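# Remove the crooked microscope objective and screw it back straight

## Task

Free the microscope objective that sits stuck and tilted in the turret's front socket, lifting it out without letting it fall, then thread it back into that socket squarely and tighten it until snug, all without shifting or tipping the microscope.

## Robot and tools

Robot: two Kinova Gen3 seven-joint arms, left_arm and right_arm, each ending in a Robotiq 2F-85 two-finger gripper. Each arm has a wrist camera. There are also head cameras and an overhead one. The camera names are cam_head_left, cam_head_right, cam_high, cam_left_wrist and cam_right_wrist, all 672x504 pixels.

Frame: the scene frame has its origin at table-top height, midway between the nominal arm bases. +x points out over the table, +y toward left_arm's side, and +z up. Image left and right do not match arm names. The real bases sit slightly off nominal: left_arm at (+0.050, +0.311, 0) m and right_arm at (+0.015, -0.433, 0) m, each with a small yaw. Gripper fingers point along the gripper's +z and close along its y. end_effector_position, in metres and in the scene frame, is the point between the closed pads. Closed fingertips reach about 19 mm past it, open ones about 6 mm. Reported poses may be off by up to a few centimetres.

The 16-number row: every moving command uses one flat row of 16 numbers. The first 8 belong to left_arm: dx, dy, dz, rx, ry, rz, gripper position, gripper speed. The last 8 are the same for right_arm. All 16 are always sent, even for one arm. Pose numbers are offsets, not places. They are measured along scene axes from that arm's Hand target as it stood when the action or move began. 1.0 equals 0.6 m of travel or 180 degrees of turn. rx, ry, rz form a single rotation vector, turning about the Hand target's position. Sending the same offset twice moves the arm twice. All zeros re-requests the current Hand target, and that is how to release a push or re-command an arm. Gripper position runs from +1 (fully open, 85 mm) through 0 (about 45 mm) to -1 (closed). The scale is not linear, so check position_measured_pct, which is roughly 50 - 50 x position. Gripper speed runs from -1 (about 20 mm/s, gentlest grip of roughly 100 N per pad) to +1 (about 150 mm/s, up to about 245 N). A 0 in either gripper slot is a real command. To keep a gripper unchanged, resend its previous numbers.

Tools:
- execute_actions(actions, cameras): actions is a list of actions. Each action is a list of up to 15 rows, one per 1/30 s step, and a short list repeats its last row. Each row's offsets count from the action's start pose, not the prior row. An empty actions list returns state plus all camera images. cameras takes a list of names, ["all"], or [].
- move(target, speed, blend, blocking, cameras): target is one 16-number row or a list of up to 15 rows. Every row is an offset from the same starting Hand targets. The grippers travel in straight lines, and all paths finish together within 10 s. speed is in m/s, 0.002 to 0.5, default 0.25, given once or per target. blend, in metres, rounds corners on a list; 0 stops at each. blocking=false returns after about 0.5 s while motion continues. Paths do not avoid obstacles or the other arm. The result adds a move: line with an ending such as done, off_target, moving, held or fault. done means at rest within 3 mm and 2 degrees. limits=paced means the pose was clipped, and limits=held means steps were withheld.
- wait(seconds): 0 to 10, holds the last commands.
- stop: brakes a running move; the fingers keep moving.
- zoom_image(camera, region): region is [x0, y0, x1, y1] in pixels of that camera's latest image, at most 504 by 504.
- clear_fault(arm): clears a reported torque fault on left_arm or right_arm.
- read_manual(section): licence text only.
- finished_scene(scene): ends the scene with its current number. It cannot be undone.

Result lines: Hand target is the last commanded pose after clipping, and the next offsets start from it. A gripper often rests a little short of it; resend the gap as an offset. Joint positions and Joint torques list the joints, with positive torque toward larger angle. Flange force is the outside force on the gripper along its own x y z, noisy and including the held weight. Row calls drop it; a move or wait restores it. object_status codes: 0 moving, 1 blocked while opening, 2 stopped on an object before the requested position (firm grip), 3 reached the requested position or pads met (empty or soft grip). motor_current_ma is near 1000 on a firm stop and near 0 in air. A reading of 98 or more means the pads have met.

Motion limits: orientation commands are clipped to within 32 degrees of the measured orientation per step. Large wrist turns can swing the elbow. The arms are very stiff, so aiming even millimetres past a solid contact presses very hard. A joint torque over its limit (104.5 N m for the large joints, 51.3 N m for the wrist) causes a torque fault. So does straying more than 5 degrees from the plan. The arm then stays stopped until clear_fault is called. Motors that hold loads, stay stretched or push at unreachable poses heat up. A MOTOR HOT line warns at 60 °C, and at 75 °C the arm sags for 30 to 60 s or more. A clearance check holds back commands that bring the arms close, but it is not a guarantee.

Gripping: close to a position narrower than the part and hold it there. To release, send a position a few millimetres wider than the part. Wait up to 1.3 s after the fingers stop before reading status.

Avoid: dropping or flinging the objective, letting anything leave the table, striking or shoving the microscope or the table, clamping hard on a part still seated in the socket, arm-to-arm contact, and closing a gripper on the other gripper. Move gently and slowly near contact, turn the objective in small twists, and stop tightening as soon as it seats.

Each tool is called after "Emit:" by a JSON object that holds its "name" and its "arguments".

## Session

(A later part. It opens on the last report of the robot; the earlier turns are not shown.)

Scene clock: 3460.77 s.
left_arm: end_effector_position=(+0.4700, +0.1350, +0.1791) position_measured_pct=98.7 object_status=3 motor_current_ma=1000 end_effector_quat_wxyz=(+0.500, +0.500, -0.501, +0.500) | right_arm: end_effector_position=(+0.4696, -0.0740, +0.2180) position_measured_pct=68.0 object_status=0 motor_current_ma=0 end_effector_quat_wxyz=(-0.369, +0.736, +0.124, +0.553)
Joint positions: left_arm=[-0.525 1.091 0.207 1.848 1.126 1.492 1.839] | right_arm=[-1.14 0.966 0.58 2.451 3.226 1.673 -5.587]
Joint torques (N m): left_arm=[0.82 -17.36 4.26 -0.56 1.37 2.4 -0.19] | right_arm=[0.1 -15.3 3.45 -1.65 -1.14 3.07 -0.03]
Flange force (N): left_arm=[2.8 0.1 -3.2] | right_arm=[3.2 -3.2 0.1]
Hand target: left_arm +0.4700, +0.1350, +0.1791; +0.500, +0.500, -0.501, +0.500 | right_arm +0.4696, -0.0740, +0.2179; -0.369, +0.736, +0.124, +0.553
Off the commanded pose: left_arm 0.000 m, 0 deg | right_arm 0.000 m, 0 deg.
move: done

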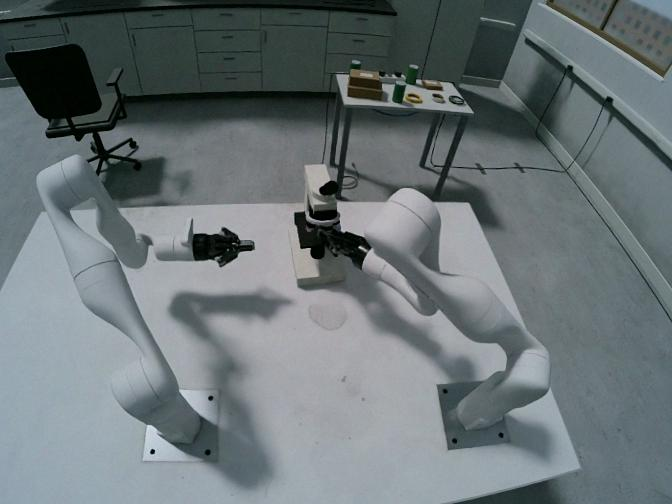

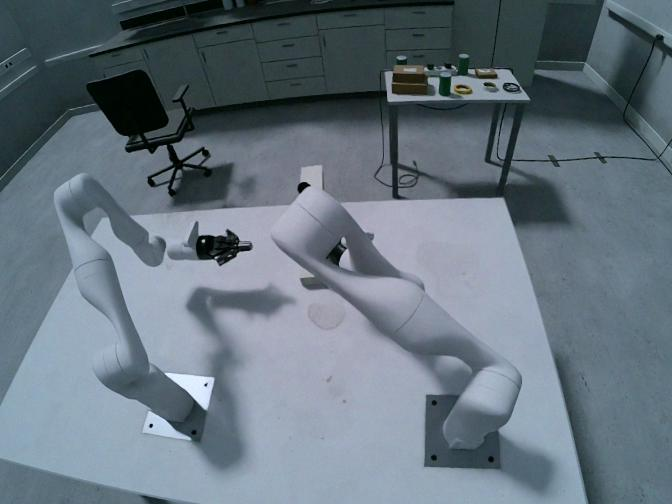

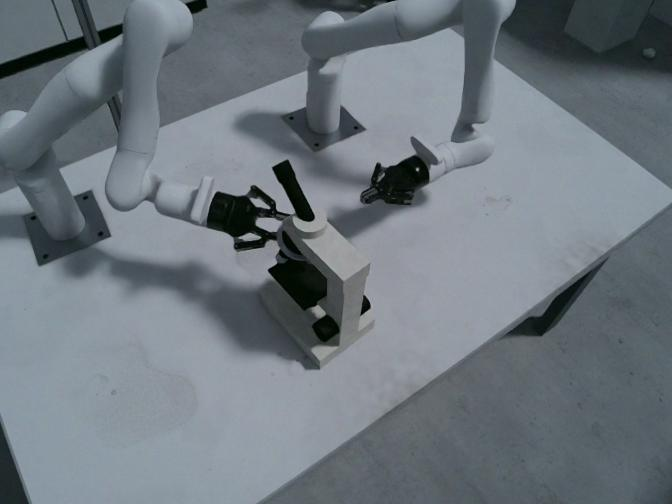

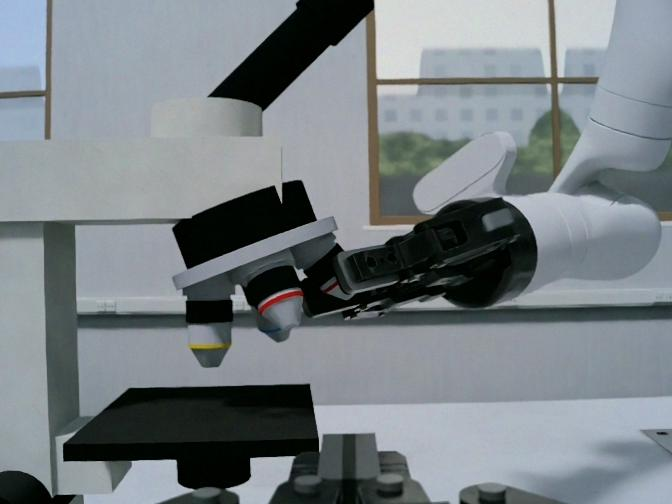

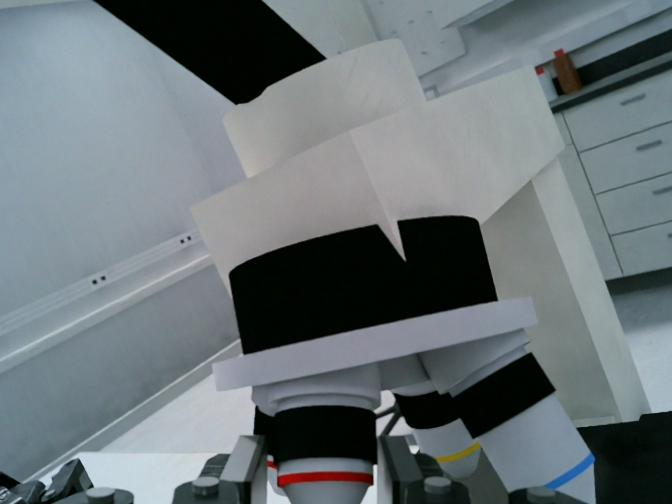

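Emit:
{"name": "move", "arguments": {"target": [[0,0,0,0,0,0,-1,0,0.0006,-0.0007,-0.0004,0,0,0,-0.36,-1.0],[0,0,0,0,0,0,-1,0,0.0006,-0.0007,-0.0004,0,0,0,-0.48,-1.0]], "speed": 0.02}}

Emit:
{"name": "move", "arguments": {"target": [0,0,0,0,0,0,-1,0,0.0001,-0.0001,-0.0002,0.0176,0.0024,0.0214,-0.48,-1.0], "speed": 0.05}}

Scene clock: 3481.53 s.
left_arm: end_effector_position=(+0.4700, +0.1350, +0.1791) position_measured_pct=98.7 object_status=3 motor_current_ma=1000 end_effector_quat_wxyz=(+0.500, +0.500, -0.501, +0.500) | right_arm: end_effector_position=(+0.4700, -0.0745, +0.2177) position_measured_pct=73.6 object_status=0 motor_current_ma=560 end_effector_quat_wxyz=(-0.369, +0.736, +0.124, +0.553)
Joint positions: left_arm=[-0.525 1.091 0.207 1.848 1.126 1.492 1.839] | right_arm=[-1.138 0.967 0.58 2.45 3.228 1.674 -5.587]
Joint torques (N m): left_arm=[0.72 -17.32 4.26 -0.5 1.4 2.43 -0.19] | right_arm=[0.2 -15.46 3.58 -3.69 -1.34 3.12 0.01]
Flange force (N): left_arm=[2.8 0.0 -3.1] | right_arm=[2.8 -4.1 -6.1]
Hand target: left_arm +0.4700, +0.1350, +0.1791; +0.500, +0.500, -0.501, +0.500 | right_arm +0.4700, -0.0745, +0.2177; -0.369, +0.736, +0.124, +0.553
Off the commanded pose: left_arm 0.000 m, 0 deg | right_arm 0.000 m, 0 deg.
move: done

Scene clock: 3482.70 s.
left_arm: end_effector_position=(+0.4700, +0.1350, +0.1791) position_measured_pct=98.7 object_status=3 motor_current_ma=1000 end_effector_quat_wxyz=(+0.500, +0.500, -0.501, +0.500) | right_arm: end_effector_position=(+0.4701, -0.0745, +0.2176) position_measured_pct=74.0 object_status=3 motor_current_ma=590 end_effector_quat_wxyz=(-0.408, +0.724, +0.132, +0.541)
Joint positions: left_arm=[-0.525 1.091 0.207 1.848 1.126 1.492 1.839] | right_arm=[-1.06 1.007 0.58 2.431 3.333 1.785 -5.612]
Joint torques (N m): left_arm=[0.79 -17.3 4.27 -0.58 1.36 2.44 -0.18] | right_arm=[-4.37 -16.57 0.28 -6.5 0.77 4.47 -0.47]
Flange force (N): left_arm=[2.9 0.3 -3.1] | right_arm=[5.1 0.4 -12.9]
Hand target: left_arm +0.4700, +0.1350, +0.1791; +0.500, +0.500, -0.501, +0.500 | right_arm +0.4701, -0.0745, +0.2176; -0.408, +0.723, +0.132, +0.541
Off the commanded pose: left_arm 0.000 m, 0 deg | right_arm 0.000 m, 0 deg.
move: done

Emit:
{"name": "move", "arguments": {"target": [[0,0,0,0,0,0,-1,0,-0.0003,-0.0004,0.0001,-0.0106,-0.0014,-0.0128,-0.48,-1.0],[0,0,0,0,0,0,-1,0,-0.0003,-0.0004,0.0001,-0.0106,-0.0014,-0.0128,-0.24,-0.8]], "speed": 0.05, "cameras": ["cam_left_wrist","cam_right_wrist"]}}

Emit:
{"name": "zoom_image", "arguments": {"camera": "cam_right_wrist", "region": [240, 350, 400, 500]}}

Emit:
{"name": "zoom_image", "arguments": {"camera": "cam_left_wrist", "region": [160, 160, 400, 400]}}

Scene clock: 3493.57 s.
left_arm: end_effector_position=(+0.4700, +0.1350, +0.1791) position_measured_pct=98.7 object_status=3 motor_current_ma=1000 end_effector_quat_wxyz=(+0.500, +0.500, -0.501, +0.500) | right_arm: end_effector_position=(+0.4699, -0.0747, +0.2177) position_measured_pct=61.9 object_status=0 motor_current_ma=0 end_effector_quat_wxyz=(-0.385, +0.731, +0.127, +0.548)
Joint positions: left_arm=[-0.525 1.091 0.207 1.848 1.126 1.492 1.839] | right_arm=[-1.106 0.983 0.58 2.445 3.271 1.721 -5.598]
Joint torques (N m): left_arm=[0.68 -17.36 4.19 -0.5 1.41 2.42 -0.13] | right_arm=[0.19 -15.43 3.3 -1.78 -1.07 3.17 -0.02]
Flange force (N): left_arm=[2.6 0.0 -3.0] | right_arm=[3.4 -4.0 0.1]
Hand target: left_arm +0.4700, +0.1350, +0.1791; +0.500, +0.500, -0.501, +0.500 | right_arm +0.4699, -0.0748, +0.2177; -0.385, +0.731, +0.127, +0.548
Off the commanded pose: left_arm 0.000 m, 0 deg | right_arm 0.000 m, 0 deg.
move: done
Images, in order (width x height): cam_left_wrist 672x504, cam_right_wrist 672x504.

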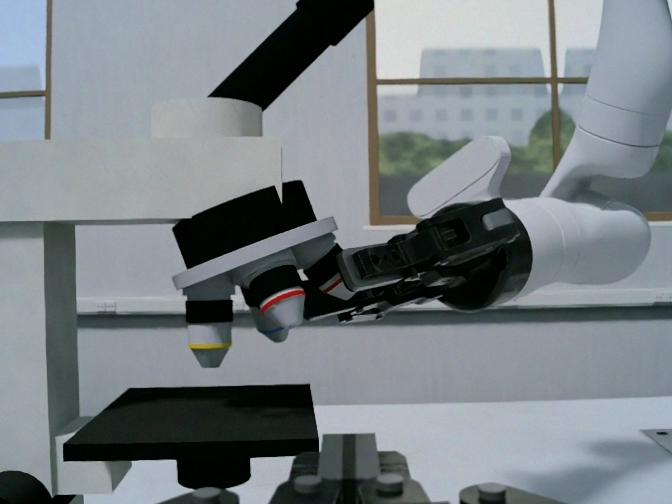

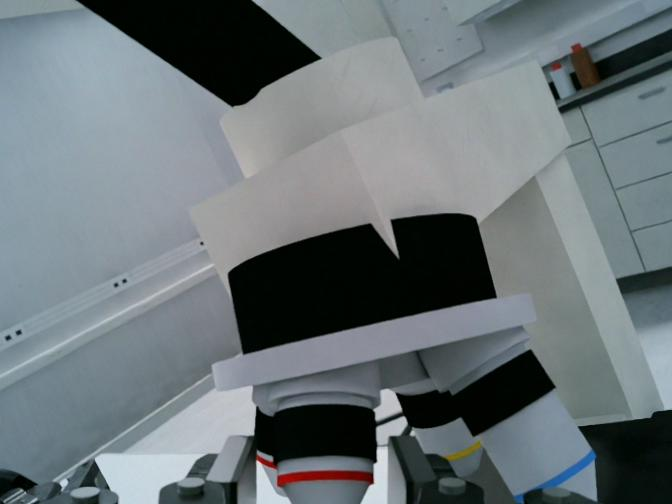

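Scaled by 3.150.

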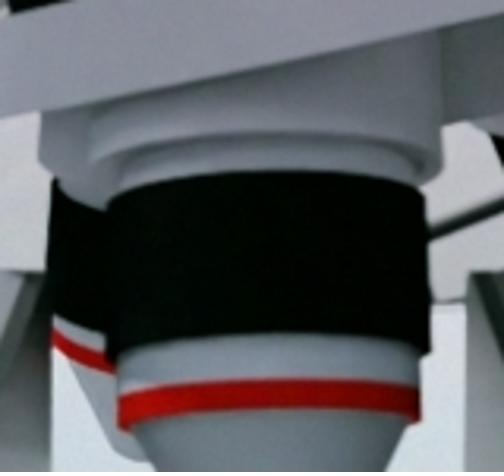

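Scaled by 2.100.

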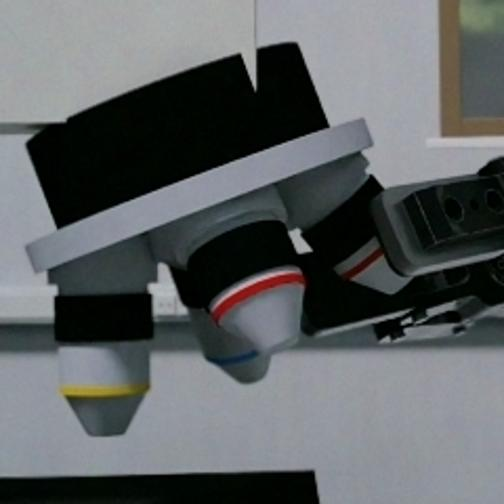

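Emit:
{"name": "zoom_image", "arguments": {"camera": "cam_left_wrist", "region": [290, 210, 360, 280]}}

Emit:
{"name": "zoom_image", "arguments": {"camera": "cam_right_wrist", "region": [260, 370, 385, 425]}}

Scaled by 7.200.

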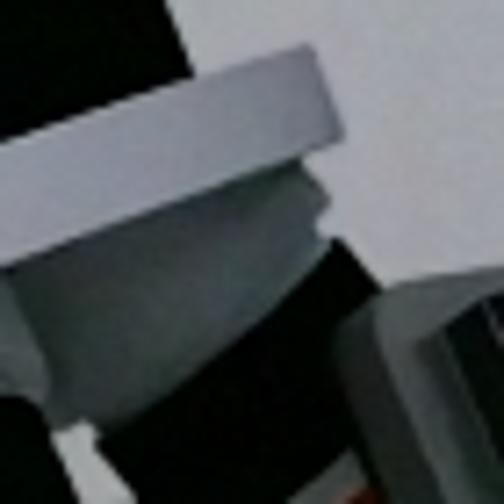

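Scaled by 4.032.

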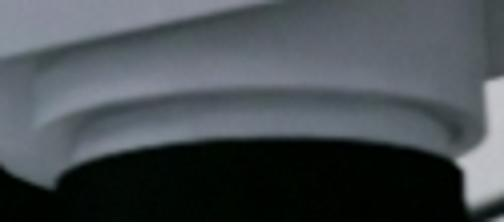

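Emit:
{"name": "zoom_image", "arguments": {"camera": "cam_left_wrist", "region": [175, 260, 245, 330]}}

Emit:
{"name": "zoom_image", "arguments": {"camera": "cam_left_wrist", "region": [235, 240, 305, 310]}}

Emit:
{"name": "zoom_image", "arguments": {"camera": "cam_right_wrist", "region": [430, 320, 560, 450]}}

Scaled by 7.200.

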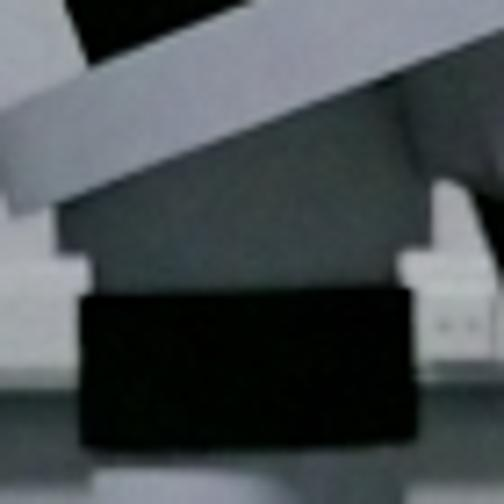

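Scaled by 7.200.

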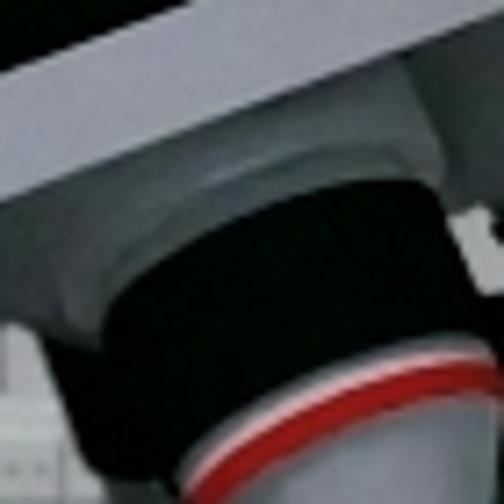

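Scaled by 3.877.

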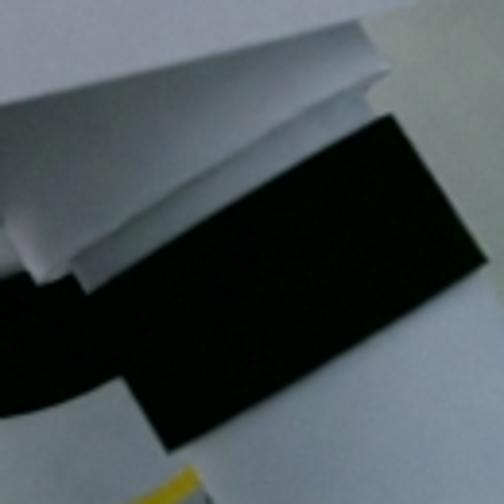

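Emit:
{"name": "move", "arguments": {"target": [[0,0,0,0,0,0,-1,0,-0.0703,-0.0702,0.0101,0,0,0,-0.24,-0.8],[0,0,0,0,0,0,-1,0,-0.19,-0.19,0.05,0,0,0,-0.24,-0.8]], "speed": [0.06,0.2], "blend": [0.01,0], "cameras": ["all"]}}

Emit:
{"name": "zoom_image", "arguments": {"camera": "cam_left_wrist", "region": [160, 160, 400, 400]}}

Emit:
{"name": "zoom_image", "arguments": {"camera": "cam_right_wrist", "region": [200, 200, 480, 480]}}

Scene clock: 3549.33 s.
left_arm: end_effector_position=(+0.4700, +0.1350, +0.1791) position_measured_pct=98.7 object_status=3 motor_current_ma=1000 end_effector_quat_wxyz=(+0.500, +0.500, -0.501, +0.500) | right_arm: end_effector_position=(+0.3569, -0.1889, +0.2476) position_measured_pct=61.9 object_status=3 motor_current_ma=0 end_effector_quat_wxyz=(-0.500, +0.695, +0.260, +0.448)
Joint positions: left_arm=[-0.525 1.091 0.207 1.848 1.126 1.492 1.839] | right_arm=[-0.424 0.919 0.646 2.582 4.492 2.014 -5.088]
Joint torques (N m): left_arm=[0.75 -17.38 4.26 -0.61 1.37 2.41 -0.25] | right_arm=[0.16 -13.11 0.55 0.52 0.39 3.42 -0.03]
Flange force (N): left_arm=[2.8 0.1 -3.1] | right_arm=[3.8 -3.0 0.9]
Hand target: left_arm +0.4700, +0.1350, +0.1791; +0.500, +0.500, -0.501, +0.500 | right_arm +0.3559, -0.1888, +0.2476; -0.385, +0.732, +0.127, +0.548
Off the commanded pose: left_arm 0.000 m, 0 deg | right_arm 0.001 m, 24 deg.
joint sent to its limit (right arm) — joint 4 (elbow), upper limit, where the elbow is as bent as it goes. The joint targets are off in orientation, not in position.
move: off_target (right_arm)

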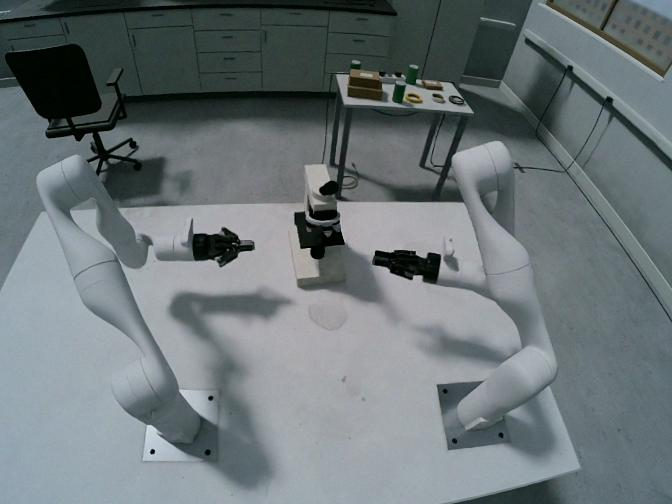

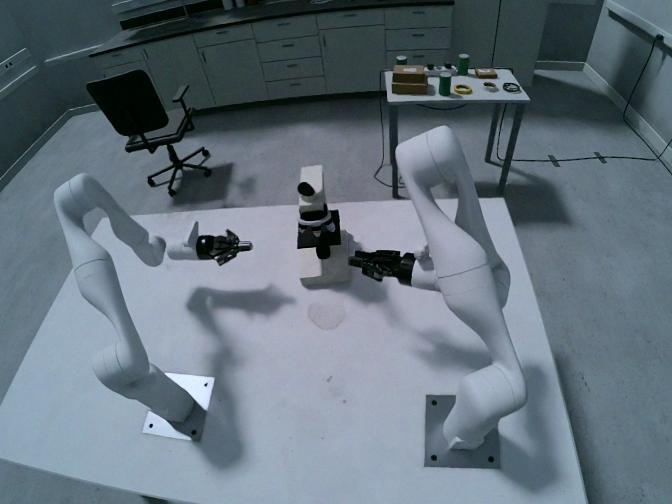

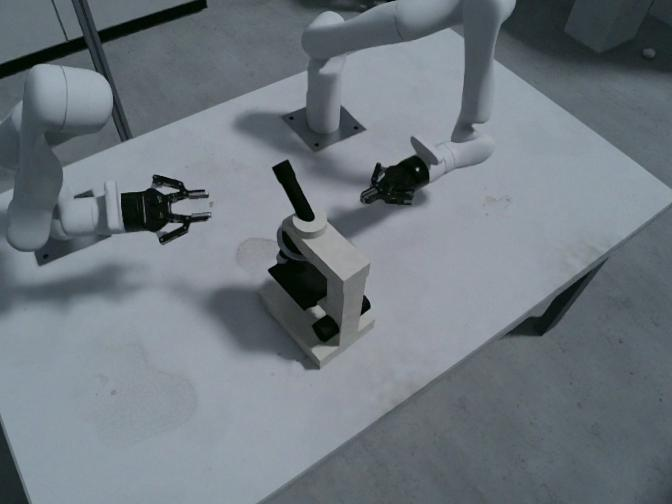

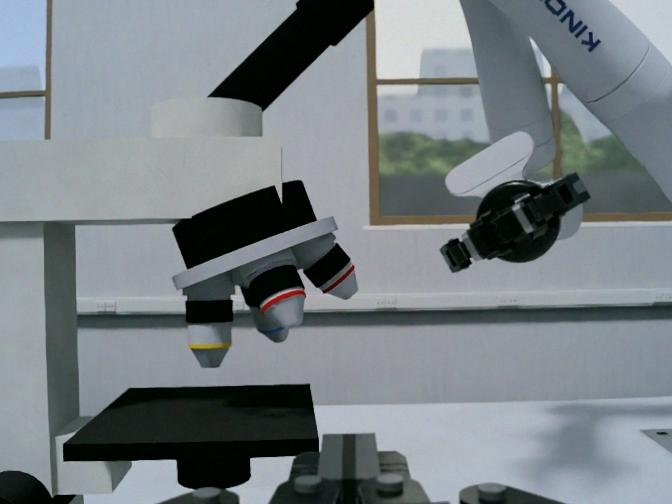

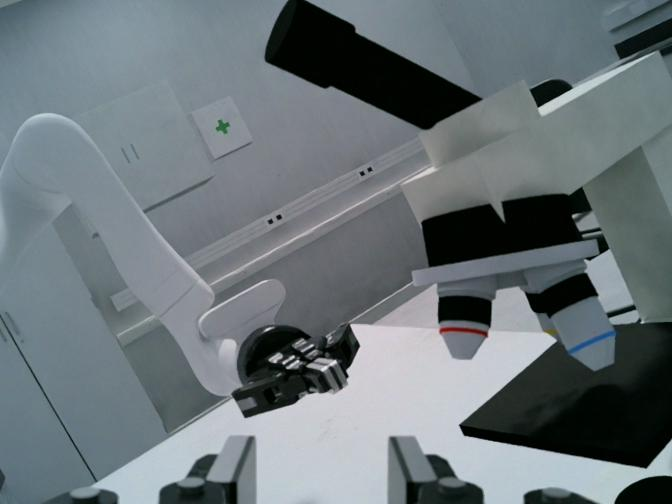

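Scaled by 2.100.

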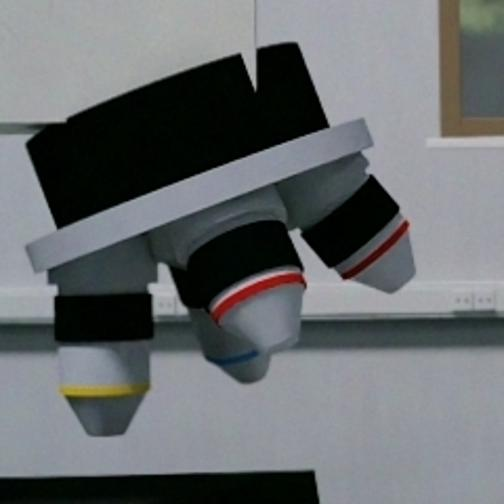

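Scaled by 1.800.

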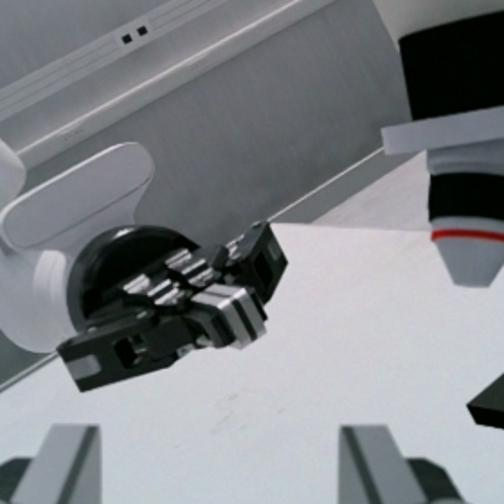

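Emit:
{"name": "zoom_image", "arguments": {"camera": "cam_left_wrist", "region": [290, 210, 370, 290]}}

Emit:
{"name": "zoom_image", "arguments": {"camera": "cam_right_wrist", "region": [410, 240, 520, 350]}}

Scaled by 6.300.

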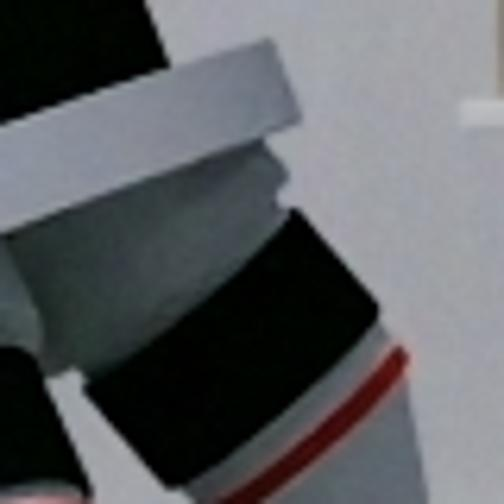

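Scaled by 4.582.

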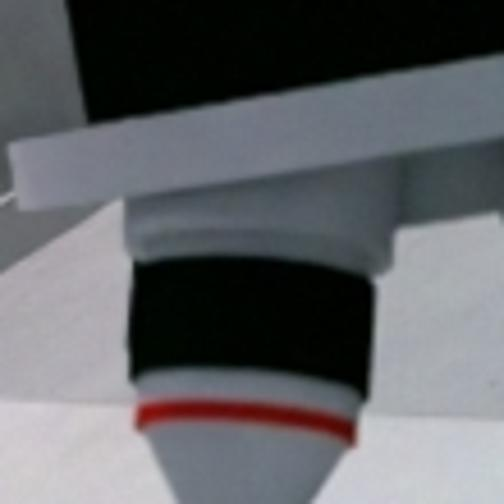

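Emit:
{"name": "finished_scene", "arguments": {"scene": 1}}

The scene is finished: the task was done.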